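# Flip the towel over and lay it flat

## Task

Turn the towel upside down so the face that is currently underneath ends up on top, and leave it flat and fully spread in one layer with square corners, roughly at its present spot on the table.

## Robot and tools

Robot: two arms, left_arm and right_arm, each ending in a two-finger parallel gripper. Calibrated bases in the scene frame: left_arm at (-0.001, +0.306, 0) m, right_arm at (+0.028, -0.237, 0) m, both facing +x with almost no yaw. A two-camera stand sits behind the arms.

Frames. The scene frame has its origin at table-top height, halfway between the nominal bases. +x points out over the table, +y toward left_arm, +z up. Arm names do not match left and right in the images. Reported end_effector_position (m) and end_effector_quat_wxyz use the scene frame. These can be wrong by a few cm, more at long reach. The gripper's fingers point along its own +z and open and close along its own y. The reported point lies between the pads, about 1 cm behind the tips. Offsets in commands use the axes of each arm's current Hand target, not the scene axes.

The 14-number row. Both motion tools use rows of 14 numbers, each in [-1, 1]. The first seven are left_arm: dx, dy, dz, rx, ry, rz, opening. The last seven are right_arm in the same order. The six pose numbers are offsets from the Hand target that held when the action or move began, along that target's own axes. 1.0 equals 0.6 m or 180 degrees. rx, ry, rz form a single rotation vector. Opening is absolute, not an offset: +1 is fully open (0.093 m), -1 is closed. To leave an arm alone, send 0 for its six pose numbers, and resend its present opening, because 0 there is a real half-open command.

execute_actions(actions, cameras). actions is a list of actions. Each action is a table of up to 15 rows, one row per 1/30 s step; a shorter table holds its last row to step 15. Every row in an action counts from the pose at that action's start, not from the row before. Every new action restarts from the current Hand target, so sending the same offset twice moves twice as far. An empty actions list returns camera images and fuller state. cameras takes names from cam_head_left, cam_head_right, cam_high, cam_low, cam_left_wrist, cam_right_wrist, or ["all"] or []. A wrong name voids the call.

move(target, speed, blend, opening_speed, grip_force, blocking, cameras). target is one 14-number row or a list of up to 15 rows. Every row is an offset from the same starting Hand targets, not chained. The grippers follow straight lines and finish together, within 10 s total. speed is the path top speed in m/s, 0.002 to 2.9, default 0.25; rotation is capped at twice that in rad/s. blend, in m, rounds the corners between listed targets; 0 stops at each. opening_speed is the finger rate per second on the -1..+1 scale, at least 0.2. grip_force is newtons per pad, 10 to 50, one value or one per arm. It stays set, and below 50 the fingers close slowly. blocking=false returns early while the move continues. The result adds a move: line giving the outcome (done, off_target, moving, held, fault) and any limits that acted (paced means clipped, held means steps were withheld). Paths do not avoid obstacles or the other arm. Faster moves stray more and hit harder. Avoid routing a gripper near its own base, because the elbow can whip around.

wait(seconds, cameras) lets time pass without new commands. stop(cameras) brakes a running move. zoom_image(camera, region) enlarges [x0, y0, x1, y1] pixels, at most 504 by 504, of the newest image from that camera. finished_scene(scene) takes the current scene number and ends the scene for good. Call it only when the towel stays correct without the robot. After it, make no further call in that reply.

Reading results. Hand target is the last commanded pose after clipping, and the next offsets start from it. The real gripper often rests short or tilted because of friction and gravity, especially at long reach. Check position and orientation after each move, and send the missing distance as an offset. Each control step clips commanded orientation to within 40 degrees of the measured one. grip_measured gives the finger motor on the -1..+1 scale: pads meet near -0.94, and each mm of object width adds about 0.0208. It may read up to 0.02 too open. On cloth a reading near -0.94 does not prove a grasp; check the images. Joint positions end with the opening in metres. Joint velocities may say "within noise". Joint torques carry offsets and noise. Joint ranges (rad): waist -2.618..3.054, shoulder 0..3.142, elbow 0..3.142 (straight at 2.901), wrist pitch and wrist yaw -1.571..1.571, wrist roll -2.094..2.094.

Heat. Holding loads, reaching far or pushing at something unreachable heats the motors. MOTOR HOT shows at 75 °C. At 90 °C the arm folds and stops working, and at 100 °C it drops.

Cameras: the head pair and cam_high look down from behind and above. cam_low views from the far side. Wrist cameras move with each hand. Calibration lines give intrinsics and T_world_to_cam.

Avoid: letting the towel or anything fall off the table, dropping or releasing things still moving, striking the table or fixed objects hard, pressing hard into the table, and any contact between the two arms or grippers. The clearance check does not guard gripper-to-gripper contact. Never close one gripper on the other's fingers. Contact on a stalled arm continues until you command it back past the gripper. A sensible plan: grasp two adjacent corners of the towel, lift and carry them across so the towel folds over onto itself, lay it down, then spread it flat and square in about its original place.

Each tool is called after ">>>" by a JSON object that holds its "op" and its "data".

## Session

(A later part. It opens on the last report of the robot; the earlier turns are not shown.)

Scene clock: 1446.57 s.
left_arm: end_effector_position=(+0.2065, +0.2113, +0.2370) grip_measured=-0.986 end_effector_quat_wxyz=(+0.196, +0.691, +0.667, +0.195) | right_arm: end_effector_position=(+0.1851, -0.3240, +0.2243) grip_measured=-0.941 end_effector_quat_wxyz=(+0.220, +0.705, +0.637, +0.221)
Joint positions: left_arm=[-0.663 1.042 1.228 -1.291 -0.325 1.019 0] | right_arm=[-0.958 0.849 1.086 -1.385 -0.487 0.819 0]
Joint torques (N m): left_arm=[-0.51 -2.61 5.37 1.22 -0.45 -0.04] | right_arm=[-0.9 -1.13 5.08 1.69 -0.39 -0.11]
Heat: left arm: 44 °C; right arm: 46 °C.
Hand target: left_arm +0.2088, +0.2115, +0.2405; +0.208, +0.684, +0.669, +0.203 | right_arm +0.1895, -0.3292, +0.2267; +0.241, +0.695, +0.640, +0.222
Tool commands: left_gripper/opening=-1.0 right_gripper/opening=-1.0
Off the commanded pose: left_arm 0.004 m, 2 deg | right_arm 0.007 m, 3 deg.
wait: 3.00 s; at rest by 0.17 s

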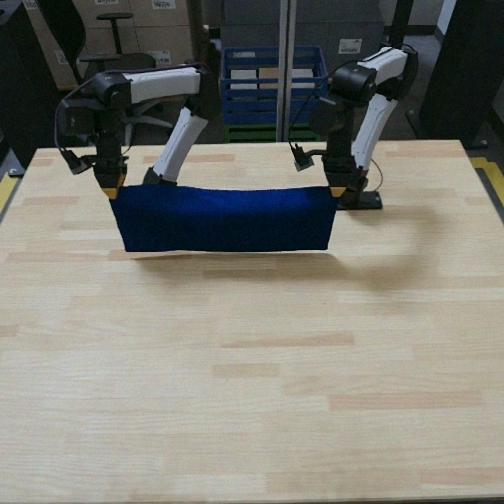

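>>> {"op": "move", "data": {"target": [[0,0.0639,0.1215,0.0556,0,0,-1,0,0.0729,0.1409,0.0556,0,0,-1],[0.0017,0.1136,0.2104,0.0944,0,0,-1,-0.0017,0.1146,0.2285,0.0944,0,0,-1],[0.0017,0.1417,0.2895,0.125,0,0,-1,-0.0033,0.1318,0.3054,0.125,0,0,-1],[0.0033,0.1551,0.3590,0.15,0,0,-1,-0.005,0.1437,0.3771,0.15,0,0,-1],[0.0033,0.1566,0.4192,0.1722,0,0,-1,-0.005,0.1424,0.4279,0.1722,0,0,-1],[0.005,0.1513,0.4629,0.1889,0,0,-1,-0.0067,0.1299,0.4647,0.1889,0,0,-1],[0.005,0.1326,0.5056,0.2028,0,0,-1,-0.0067,0.1247,0.4860,0.2028,0,0,-1],[0.005,0.1565,0.5299,0.2167,0,0,-1,-0.0067,0.1534,0.5196,0.2167,0,0,-1],[0.005,0.1581,0.5310,0.2611,0,0,-1,-0.0067,0.1556,0.5214,0.2722,0,0,-1]], "speed": [0.4, 0.35, 0.3, 0.27, 0.22, 0.18, 0.1, 0.08, 0.3], "blend": [0.015, 0.012, 0.015, 0.015, 0.012, 0.008, 0.004, 0.004, 0], "cameras": ["cam_high", "cam_head_left"]}}

>>> {"op": "zoom_image", "data": {"camera": "cam_high", "region": [80, 240, 360, 380]}}

>>> {"op": "zoom_image", "data": {"camera": "cam_head_left", "region": [150, 140, 370, 240]}}

Scene clock: 1457.10 s.
left_arm: end_effector_position=(+0.4652, +0.2022, +0.0319) grip_measured=-0.986 end_effector_quat_wxyz=(-0.026, +0.713, +0.699, -0.044) | right_arm: end_effector_position=(+0.4535, -0.3499, +0.0384) grip_measured=-0.942 end_effector_quat_wxyz=(-0.076, +0.728, +0.679, -0.049)
Joint positions: left_arm=[-0.201 2.622 2.495 -1.536 0.044 1.389 0] | right_arm=[-0.255 2.501 2.283 -1.534 0.003 1.383 0]
Joint torques (N m): left_arm=[0.96 -11.07 6.76 -0.07 0.07 0.21] | right_arm=[-0.27 -10.97 8.59 -0.23 0.36 0.22]
Motor temperatures (°C): left_arm=[28 42 44 32 24 26 27] | right_arm=[27 40 46 35 24 25 28]
Heat: left arm: 44 °C; right arm: 46 °C.
Hand target: left_arm +0.4649, +0.2090, +0.0285; -0.082, +0.710, +0.695, -0.080 | right_arm +0.4551, -0.3550, +0.0384; -0.069, +0.732, +0.675, -0.064
Off the commanded pose: left_arm 0.008 m, 8 deg | right_arm 0.005 m, 2 deg.
joint sent to its limit (left arm) — joint 4 (wrist pitch), lower limit. The joint targets are off in orientation, not in position.
move: off_target (left_arm)
Images, in order (width x height): cam_head_left 504x504, cam_high 504x504.

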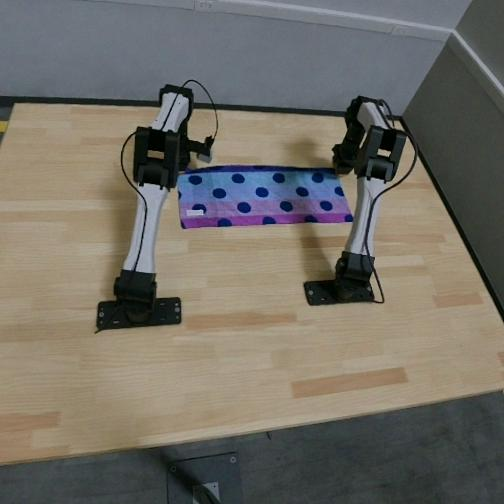

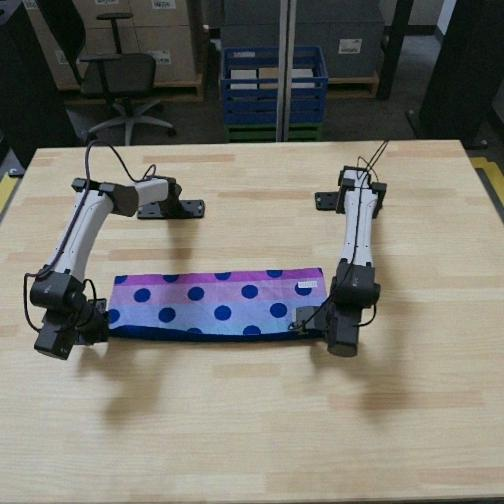

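Scaled by 1.800 from the camera's image (finer frame: 720x720).

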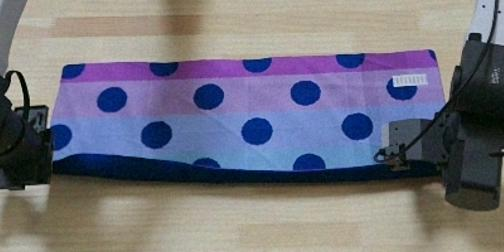

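Scaled by 2.291 from the camera's image (finer frame: 720x720).

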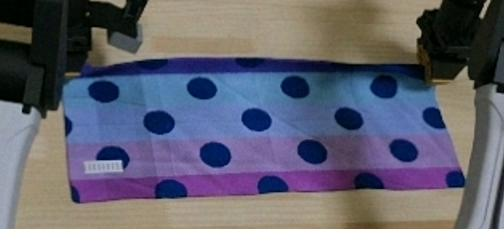

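>>> {"op": "move", "data": {"target": [[0,0,-0.004,-0.03,0,0,0.0,0,0,-0.004,-0.02,0,0,0.0],[0,-0.0375,-0.1624,-0.1,0,0,0.0,0,-0.0318,-0.1636,-0.1,0,0,0.0]], "speed": [0.1, 0.2], "opening_speed": 2.0, "cameras": ["cam_high", "cam_head_left"]}}

>>> {"op": "zoom_image", "data": {"camera": "cam_high", "region": [80, 240, 360, 380]}}

>>> {"op": "zoom_image", "data": {"camera": "cam_head_left", "region": [150, 140, 370, 240]}}

Scene clock: 1461.87 s.
left_arm: end_effector_position=(+0.4661, +0.2103, +0.1119) grip_measured=-0.002 end_effector_quat_wxyz=(+0.022, +0.715, +0.699, +0.019) | right_arm: end_effector_position=(+0.4521, -0.3541, +0.1238) grip_measured=-0.003 end_effector_quat_wxyz=(+0.027, +0.736, +0.676, +0.023)
Joint positions: left_arm=[-0.202 2.427 2.458 -1.543 -0.007 1.389 0.045] | right_arm=[-0.27 2.189 2.095 -1.406 -0.011 1.383 0.045]
Joint torques (N m): left_arm=[-0.43 -14.23 6.61 0.28 -0.06 0.01] | right_arm=[-0.77 -14.72 5.22 0.74 -0.09 -0.01]
Heat: left arm: 45 °C; right arm: 46 °C.
Hand target: left_arm +0.4652, +0.2092, +0.1286; +0.030, +0.714, +0.699, +0.029 | right_arm +0.4547, -0.3551, +0.1384; +0.046, +0.734, +0.676, +0.043
Off the commanded pose: left_arm 0.017 m, 1 deg | right_arm 0.015 m, 3 deg.
joint sent to its limit (left arm) — joint 4 (wrist pitch), lower limit. The joint targets still meet the commanded pose.
move: off_target (left_arm, right_arm)
Images, in order (width x height): cam_head_left 504x504, cam_high 504x504.

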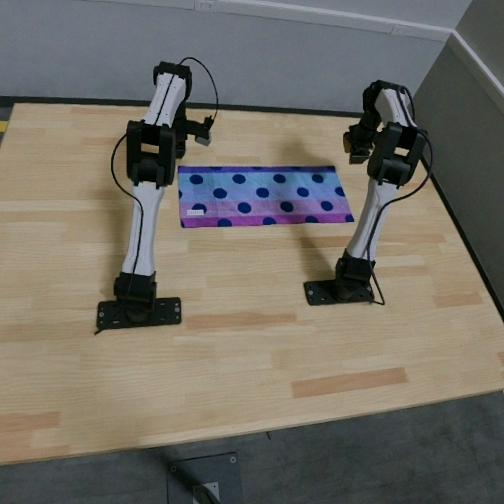

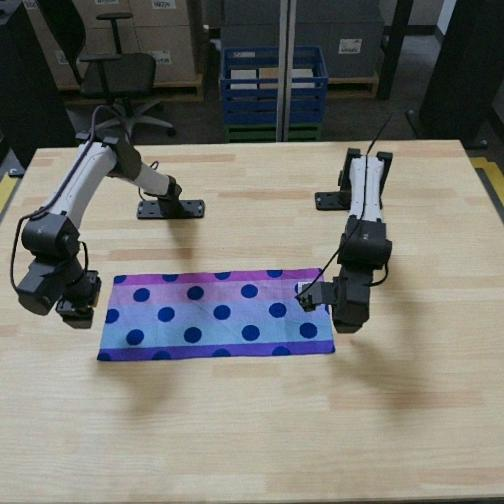

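Scaled by 1.800 from the camera's image (finer frame: 720x720).

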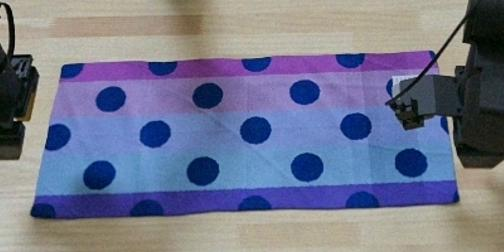

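Scaled by 2.291 from the camera's image (finer frame: 720x720).

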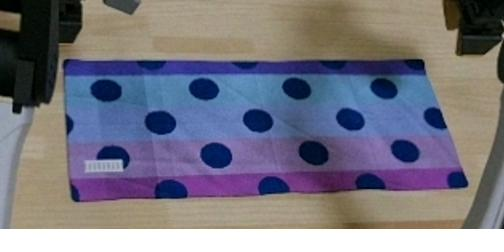

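>>> {"op": "move", "data": {"target": [[-0.0560,-0.4131,0.0647,-0.2078,0.0064,-0.0148,0.1,-0.0162,-0.3637,0.0760,-0.1533,0.0058,-0.0150,0.1],[-0.0545,-0.3912,0.1467,-0.2078,0.0064,-0.0148,0.1,-0.0152,-0.3567,0.1507,-0.1533,0.0058,-0.0150,0.1],[-0.0493,-0.2882,0.1550,-0.2078,0.0064,-0.0148,-1,-0.0095,-0.2460,0.1652,-0.1533,0.0058,-0.0150,-1]], "speed": [0.45, 0.12, 0.15], "blend": [0.02, 0.005, 0], "opening_speed": 2.0, "cameras": ["cam_high", "cam_left_wrist", "cam_right_wrist"]}}

Scene clock: 1488.73 s.
left_arm: end_effector_position=(+0.2977, +0.1838, +0.0224) grip_measured=-0.983 end_effector_quat_wxyz=(+0.248, +0.650, +0.670, +0.261) | right_arm: end_effector_position=(+0.3165, -0.3471, +0.0221) grip_measured=-0.976 end_effector_quat_wxyz=(+0.206, +0.685, +0.667, +0.210)
Joint positions: left_arm=[-0.597 1.472 0.498 0.032 -0.412 1.078 0] | right_arm=[-0.512 1.426 0.551 -0.161 -0.279 1.158 0]
Joint torques (N m): left_arm=[0.54 -3.88 5.14 1.45 -0.12 0.13] | right_arm=[0.18 -3.71 5.63 1.78 0.01 0.14]
Motor temperatures (°C): left_arm=[28 52 45 31 23 26 27] | right_arm=[27 45 45 34 24 25 28]
Heat: left arm: 52 °C; right arm: 45 °C.
Hand target: left_arm +0.3000, +0.1830, +0.0214; +0.251, +0.650, +0.669, +0.258 | right_arm +0.3207, -0.3497, +0.0216; +0.215, +0.685, +0.664, +0.208
Off the commanded pose: left_arm 0.003 m, 0 deg | right_arm 0.005 m, 1 deg.
move: done; target 3's new opening was sent with left_arm's hand 0.013 m and 3 deg from that target
cam_left_wrist: T_world_to_cam=[[-0.7425, -0.01059, -0.66976, 0.23963], [-0.29597, 0.90216, 0.31386, -0.04357], [0.60091, 0.43127, -0.67299, -0.15479]] pos_world=[0.25805, 0.10861, 0.07]
cam_right_wrist: T_world_to_cam=[[-0.82234, 0.01891, -0.56868, 0.28074], [-0.23022, 0.90293, 0.36293, 0.41623], [0.52034, 0.42938, -0.73816, 0.08243]] pos_world=[0.28379, -0.41653, 0.06944]

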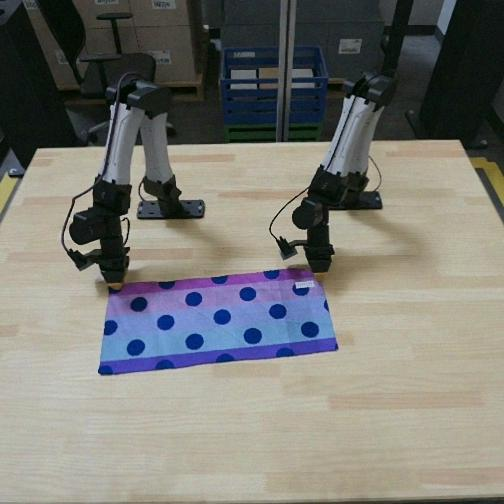

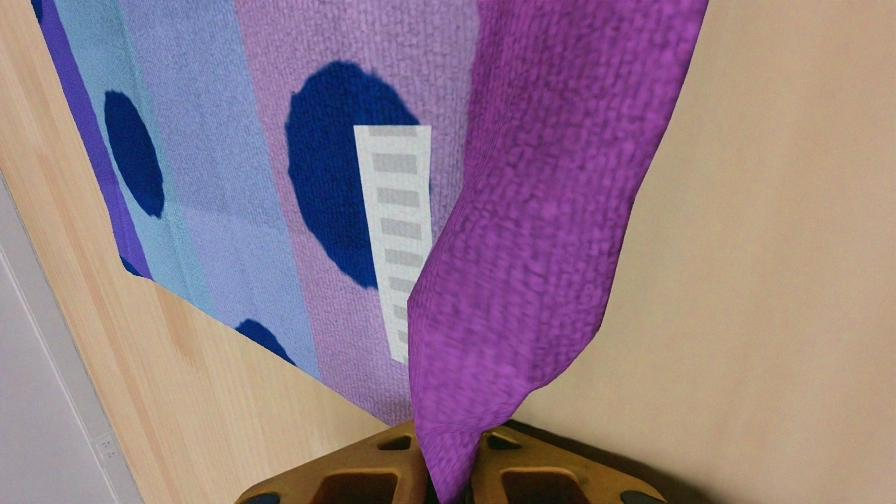

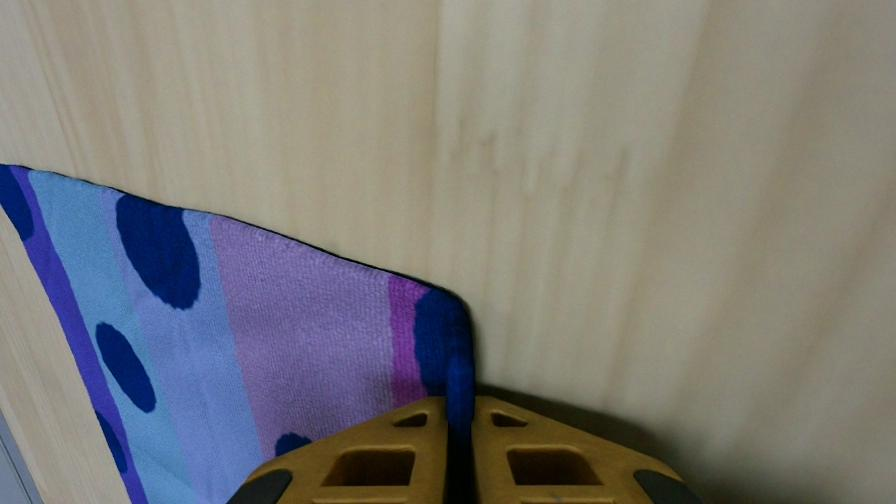

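>>> {"op": "move", "data": {"target": [[0.0083,0.2604,-0.2993,0.0444,0,0,-1,-0.0083,0.2194,-0.3482,-0.0167,0,0,-1],[0.0083,0.1360,-0.3990,0.0444,0,0,-1,-0.0083,0.0744,-0.4352,-0.0167,0,0,-1]], "speed": [0.3, 0.15], "blend": [0.02, 0]}}

>>> {"op": "wait", "data": {"seconds": 3, "cameras": ["cam_high"]}}

>>> {"op": "zoom_image", "data": {"camera": "cam_high", "region": [80, 165, 360, 285]}}

Scene clock: 1492.17 s.
left_arm: end_effector_position=(+0.2013, +0.1808, +0.2536) grip_measured=-0.984 end_effector_quat_wxyz=(+0.210, +0.669, +0.683, +0.203) | right_arm: end_effector_position=(+0.2072, -0.3506, +0.2616) grip_measured=-0.976 end_effector_quat_wxyz=(+0.229, +0.685, +0.655, +0.222)
Joint positions: left_arm=[-0.854 1.129 1.334 -1.357 -0.433 0.788 0] | right_arm=[-0.953 1.026 1.299 -1.411 -0.501 0.772 0]
Joint torques (N m): left_arm=[-0.47 -2.59 5.45 0.83 -0.52 0] | right_arm=[-0.95 -1.59 5.41 1.35 -0.41 -0.11]
Heat: left arm: 51 °C; right arm: 45 °C.
Hand target: left_arm +0.1996, +0.1851, +0.2536; +0.205, +0.666, +0.685, +0.211 | right_arm +0.2083, -0.3512, +0.2616; +0.233, +0.680, +0.658, +0.225
Off the commanded pose: left_arm 0.005 m, 1 deg | right_arm 0.001 m, 1 deg.
move: done

Scene clock: 1495.17 s.
left_arm: end_effector_position=(+0.2013, +0.1809, +0.2536) grip_measured=-0.984 end_effector_quat_wxyz=(+0.210, +0.669, +0.683, +0.204) | right_arm: end_effector_position=(+0.2072, -0.3505, +0.2616) grip_measured=-0.976 end_effector_quat_wxyz=(+0.229, +0.685, +0.655, +0.222)
Joint positions: left_arm=[-0.854 1.129 1.334 -1.358 -0.434 0.788 0] | right_arm=[-0.953 1.026 1.299 -1.411 -0.501 0.771 0]
Joint torques (N m): left_arm=[-0.47 -2.74 5.38 0.85 -0.52 -0.06] | right_arm=[-0.95 -1.59 5.39 1.35 -0.41 -0.13]
Heat: left arm: 50 °C; right arm: 45 °C.
Hand target: left_arm +0.1996, +0.1852, +0.2536; +0.205, +0.666, +0.685, +0.211 | right_arm +0.2082, -0.3512, +0.2615; +0.232, +0.680, +0.658, +0.225
Tool commands: left_gripper/opening=-1.0 right_gripper/opening=-1.0
Off the commanded pose: left_arm 0.005 m, 1 deg | right_arm 0.001 m, 1 deg.
wait: 3.00 s; at rest by 0.17 s

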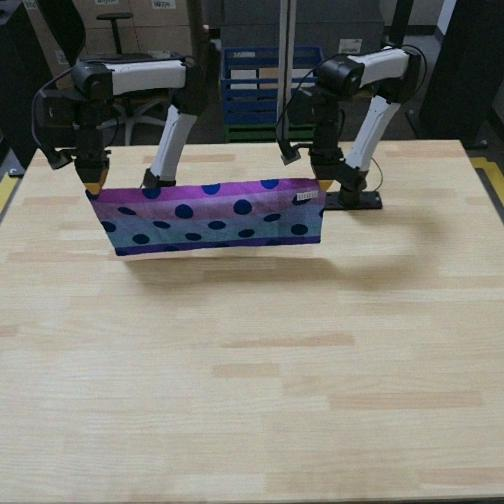

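Scaled by 1.800 from the camera's image (finer frame: 720x720).

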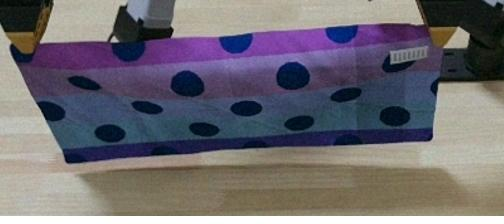

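>>> {"op": "move", "data": {"target": [[0,0.0639,0.1205,0.0444,0,0,-1,0,0.0551,0.1362,0.05,0,0,-1],[0.0017,0.1169,0.2115,0.0778,0,0,-1,-0.0017,0.1029,0.2284,0.0833,0,0,-1],[0.0017,0.1477,0.2926,0.1056,0,0,-1,-0.0033,0.1297,0.3128,0.1167,0,0,-1],[0.0033,0.1631,0.3633,0.1333,0,0,-1,-0.005,0.1432,0.3858,0.1444,0,0,-1],[0.0033,0.1667,0.4281,0.1556,0,0,-1,-0.005,0.1450,0.4528,0.1667,0,0,-1],[0.005,0.1602,0.4826,0.1722,0,0,-1,-0.0067,0.1364,0.5064,0.1889,0,0,-1],[0.005,0.1379,0.5335,0.1889,0,0,-1,-0.0067,0.1156,0.5493,0.2056,0,0,-1],[0.005,0.1618,0.5578,0.2056,0,0,-1,-0.0067,0.1398,0.5793,0.2222,0,0,-1]], "speed": [0.4, 0.35, 0.3, 0.27, 0.22, 0.18, 0.1, 0.08], "blend": [0.015, 0.012, 0.015, 0.015, 0.012, 0.008, 0.004, 0], "cameras": ["cam_high", "cam_head_left"]}}

>>> {"op": "zoom_image", "data": {"camera": "cam_high", "region": [80, 240, 360, 380]}}

>>> {"op": "zoom_image", "data": {"camera": "cam_head_left", "region": [150, 140, 370, 240]}}

Scene clock: 1500.30 s.
left_arm: end_effector_position=(+0.4685, +0.1900, +0.0347) grip_measured=-0.984 end_effector_quat_wxyz=(-0.007, +0.696, +0.717, -0.013) | right_arm: end_effector_position=(+0.4843, -0.3583, +0.0381) grip_measured=-0.976 end_effector_quat_wxyz=(-0.023, +0.713, +0.700, +0.000)
Joint positions: left_arm=[-0.235 2.542 2.359 -1.414 0.016 1.305 0] | right_arm=[-0.265 2.486 2.27 -1.394 -0.023 1.321 0]
Joint torques (N m): left_arm=[0.77 -10.85 7.1 0.07 0.03 0.2] | right_arm=[-0.24 -11.14 8.99 0.14 0.36 0.21]
Heat: left arm: 49 °C; right arm: 45 °C.
Hand target: left_arm +0.4678, +0.1959, +0.0313; -0.017, +0.697, +0.717, -0.018 | right_arm +0.4873, -0.3640, +0.0382; -0.014, +0.718, +0.696, -0.013
Off the commanded pose: left_arm 0.007 m, 1 deg | right_arm 0.007 m, 2 deg.
move: done
Images, in order (width x height): cam_head_left 504x504, cam_high 504x504.

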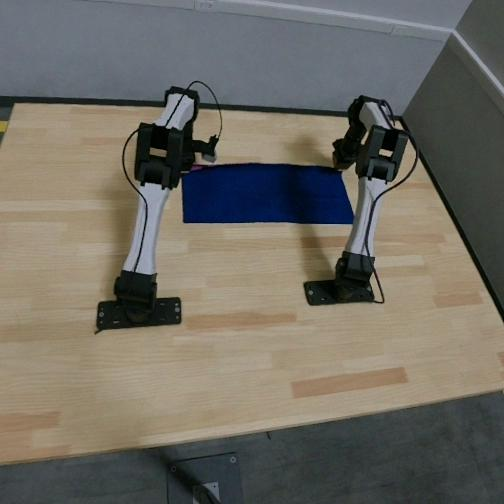

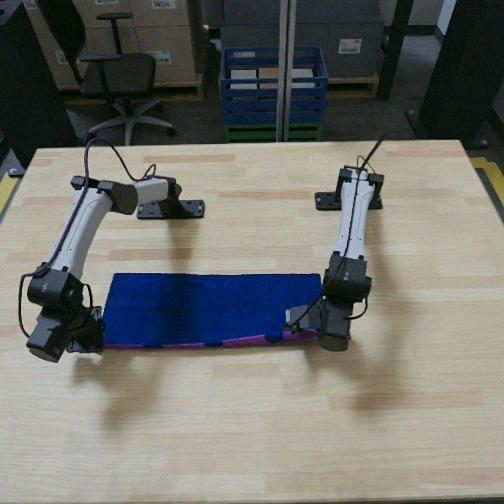

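Scaled by 1.800 from the camera's image (finer frame: 720x720).

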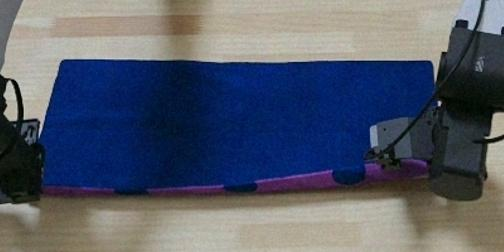

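Scaled by 2.291 from the camera's image (finer frame: 720x720).

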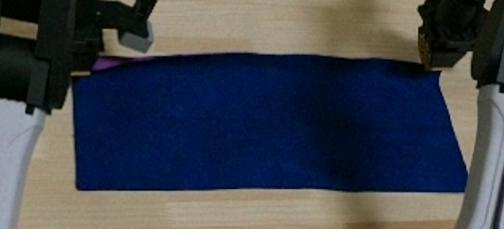

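>>> {"op": "move", "data": {"target": [[0,0,-0.004,-0.02,0,0,0.0,0,0,-0.004,-0.02,0,0,0.0],[0,-0.0087,-0.1664,-0.0722,0,0,0.0,0,-0.0058,-0.1666,-0.0667,0,0,0.0]], "speed": [0.1, 0.2], "opening_speed": 2.0, "cameras": ["cam_high", "cam_head_left"]}}

>>> {"op": "zoom_image", "data": {"camera": "cam_high", "region": [80, 240, 360, 380]}}

>>> {"op": "zoom_image", "data": {"camera": "cam_head_left", "region": [150, 140, 370, 240]}}

Scene clock: 1509.43 s.
left_arm: end_effector_position=(+0.4668, +0.1973, +0.1161) grip_measured=-0.002 end_effector_quat_wxyz=(+0.052, +0.696, +0.715, +0.053) | right_arm: end_effector_position=(+0.4836, -0.3625, +0.1116) grip_measured=-0.003 end_effector_quat_wxyz=(+0.039, +0.716, +0.696, +0.039)
Joint positions: left_arm=[-0.24 2.309 2.257 -1.375 -0.039 1.305 0.045] | right_arm=[-0.276 2.312 2.249 -1.401 -0.03 1.321 0.045]
Joint torques (N m): left_arm=[-0.47 -13.07 7.41 0.37 -0.07 0.03] | right_arm=[-0.76 -15.25 9.2 0.47 -0.11 0.06]
Heat: left arm: 51 °C; right arm: 46 °C.
Hand target: left_arm +0.4674, +0.1957, +0.1314; +0.062, +0.694, +0.714, +0.064 | right_arm +0.4877, -0.3641, +0.1383; +0.061, +0.716, +0.693, +0.060
Off the commanded pose: left_arm 0.015 m, 2 deg | right_arm 0.027 m, 3 deg.
move: off_target (left_arm, right_arm)
Images, in order (width x height): cam_head_left 504x504, cam_high 504x504.

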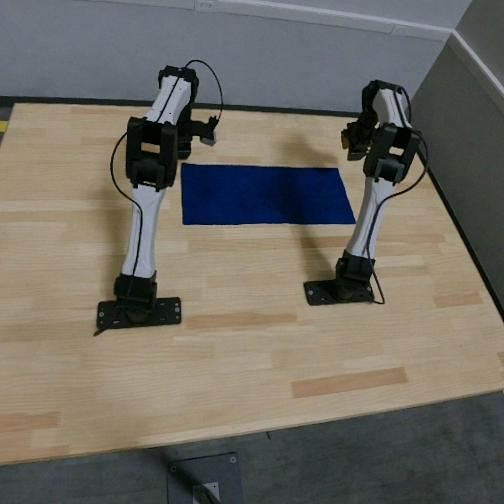

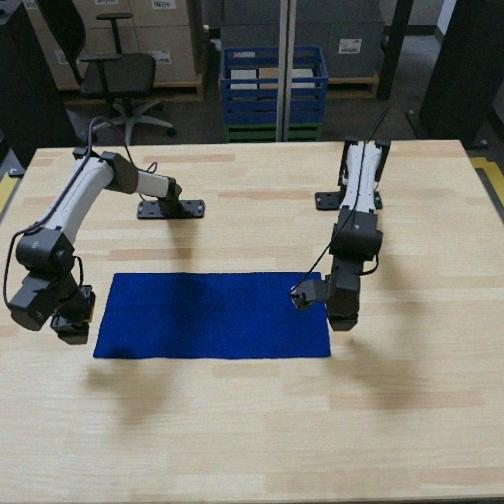

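Scaled by 1.800 from the camera's image (finer frame: 720x720).

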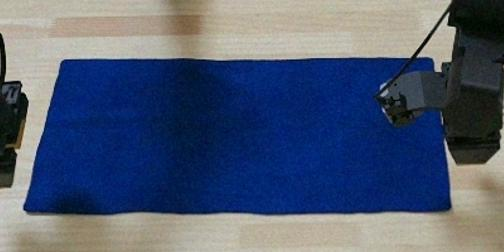

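Scaled by 2.291 from the camera's image (finer frame: 720x720).

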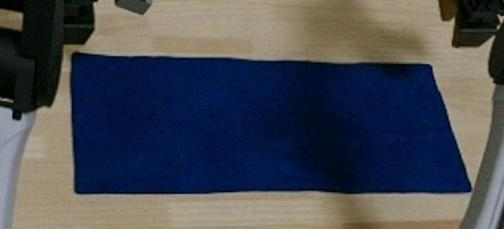

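>>> {"op": "finished_scene", "data": {"scene": 1}}

The scene is finished: the task was done.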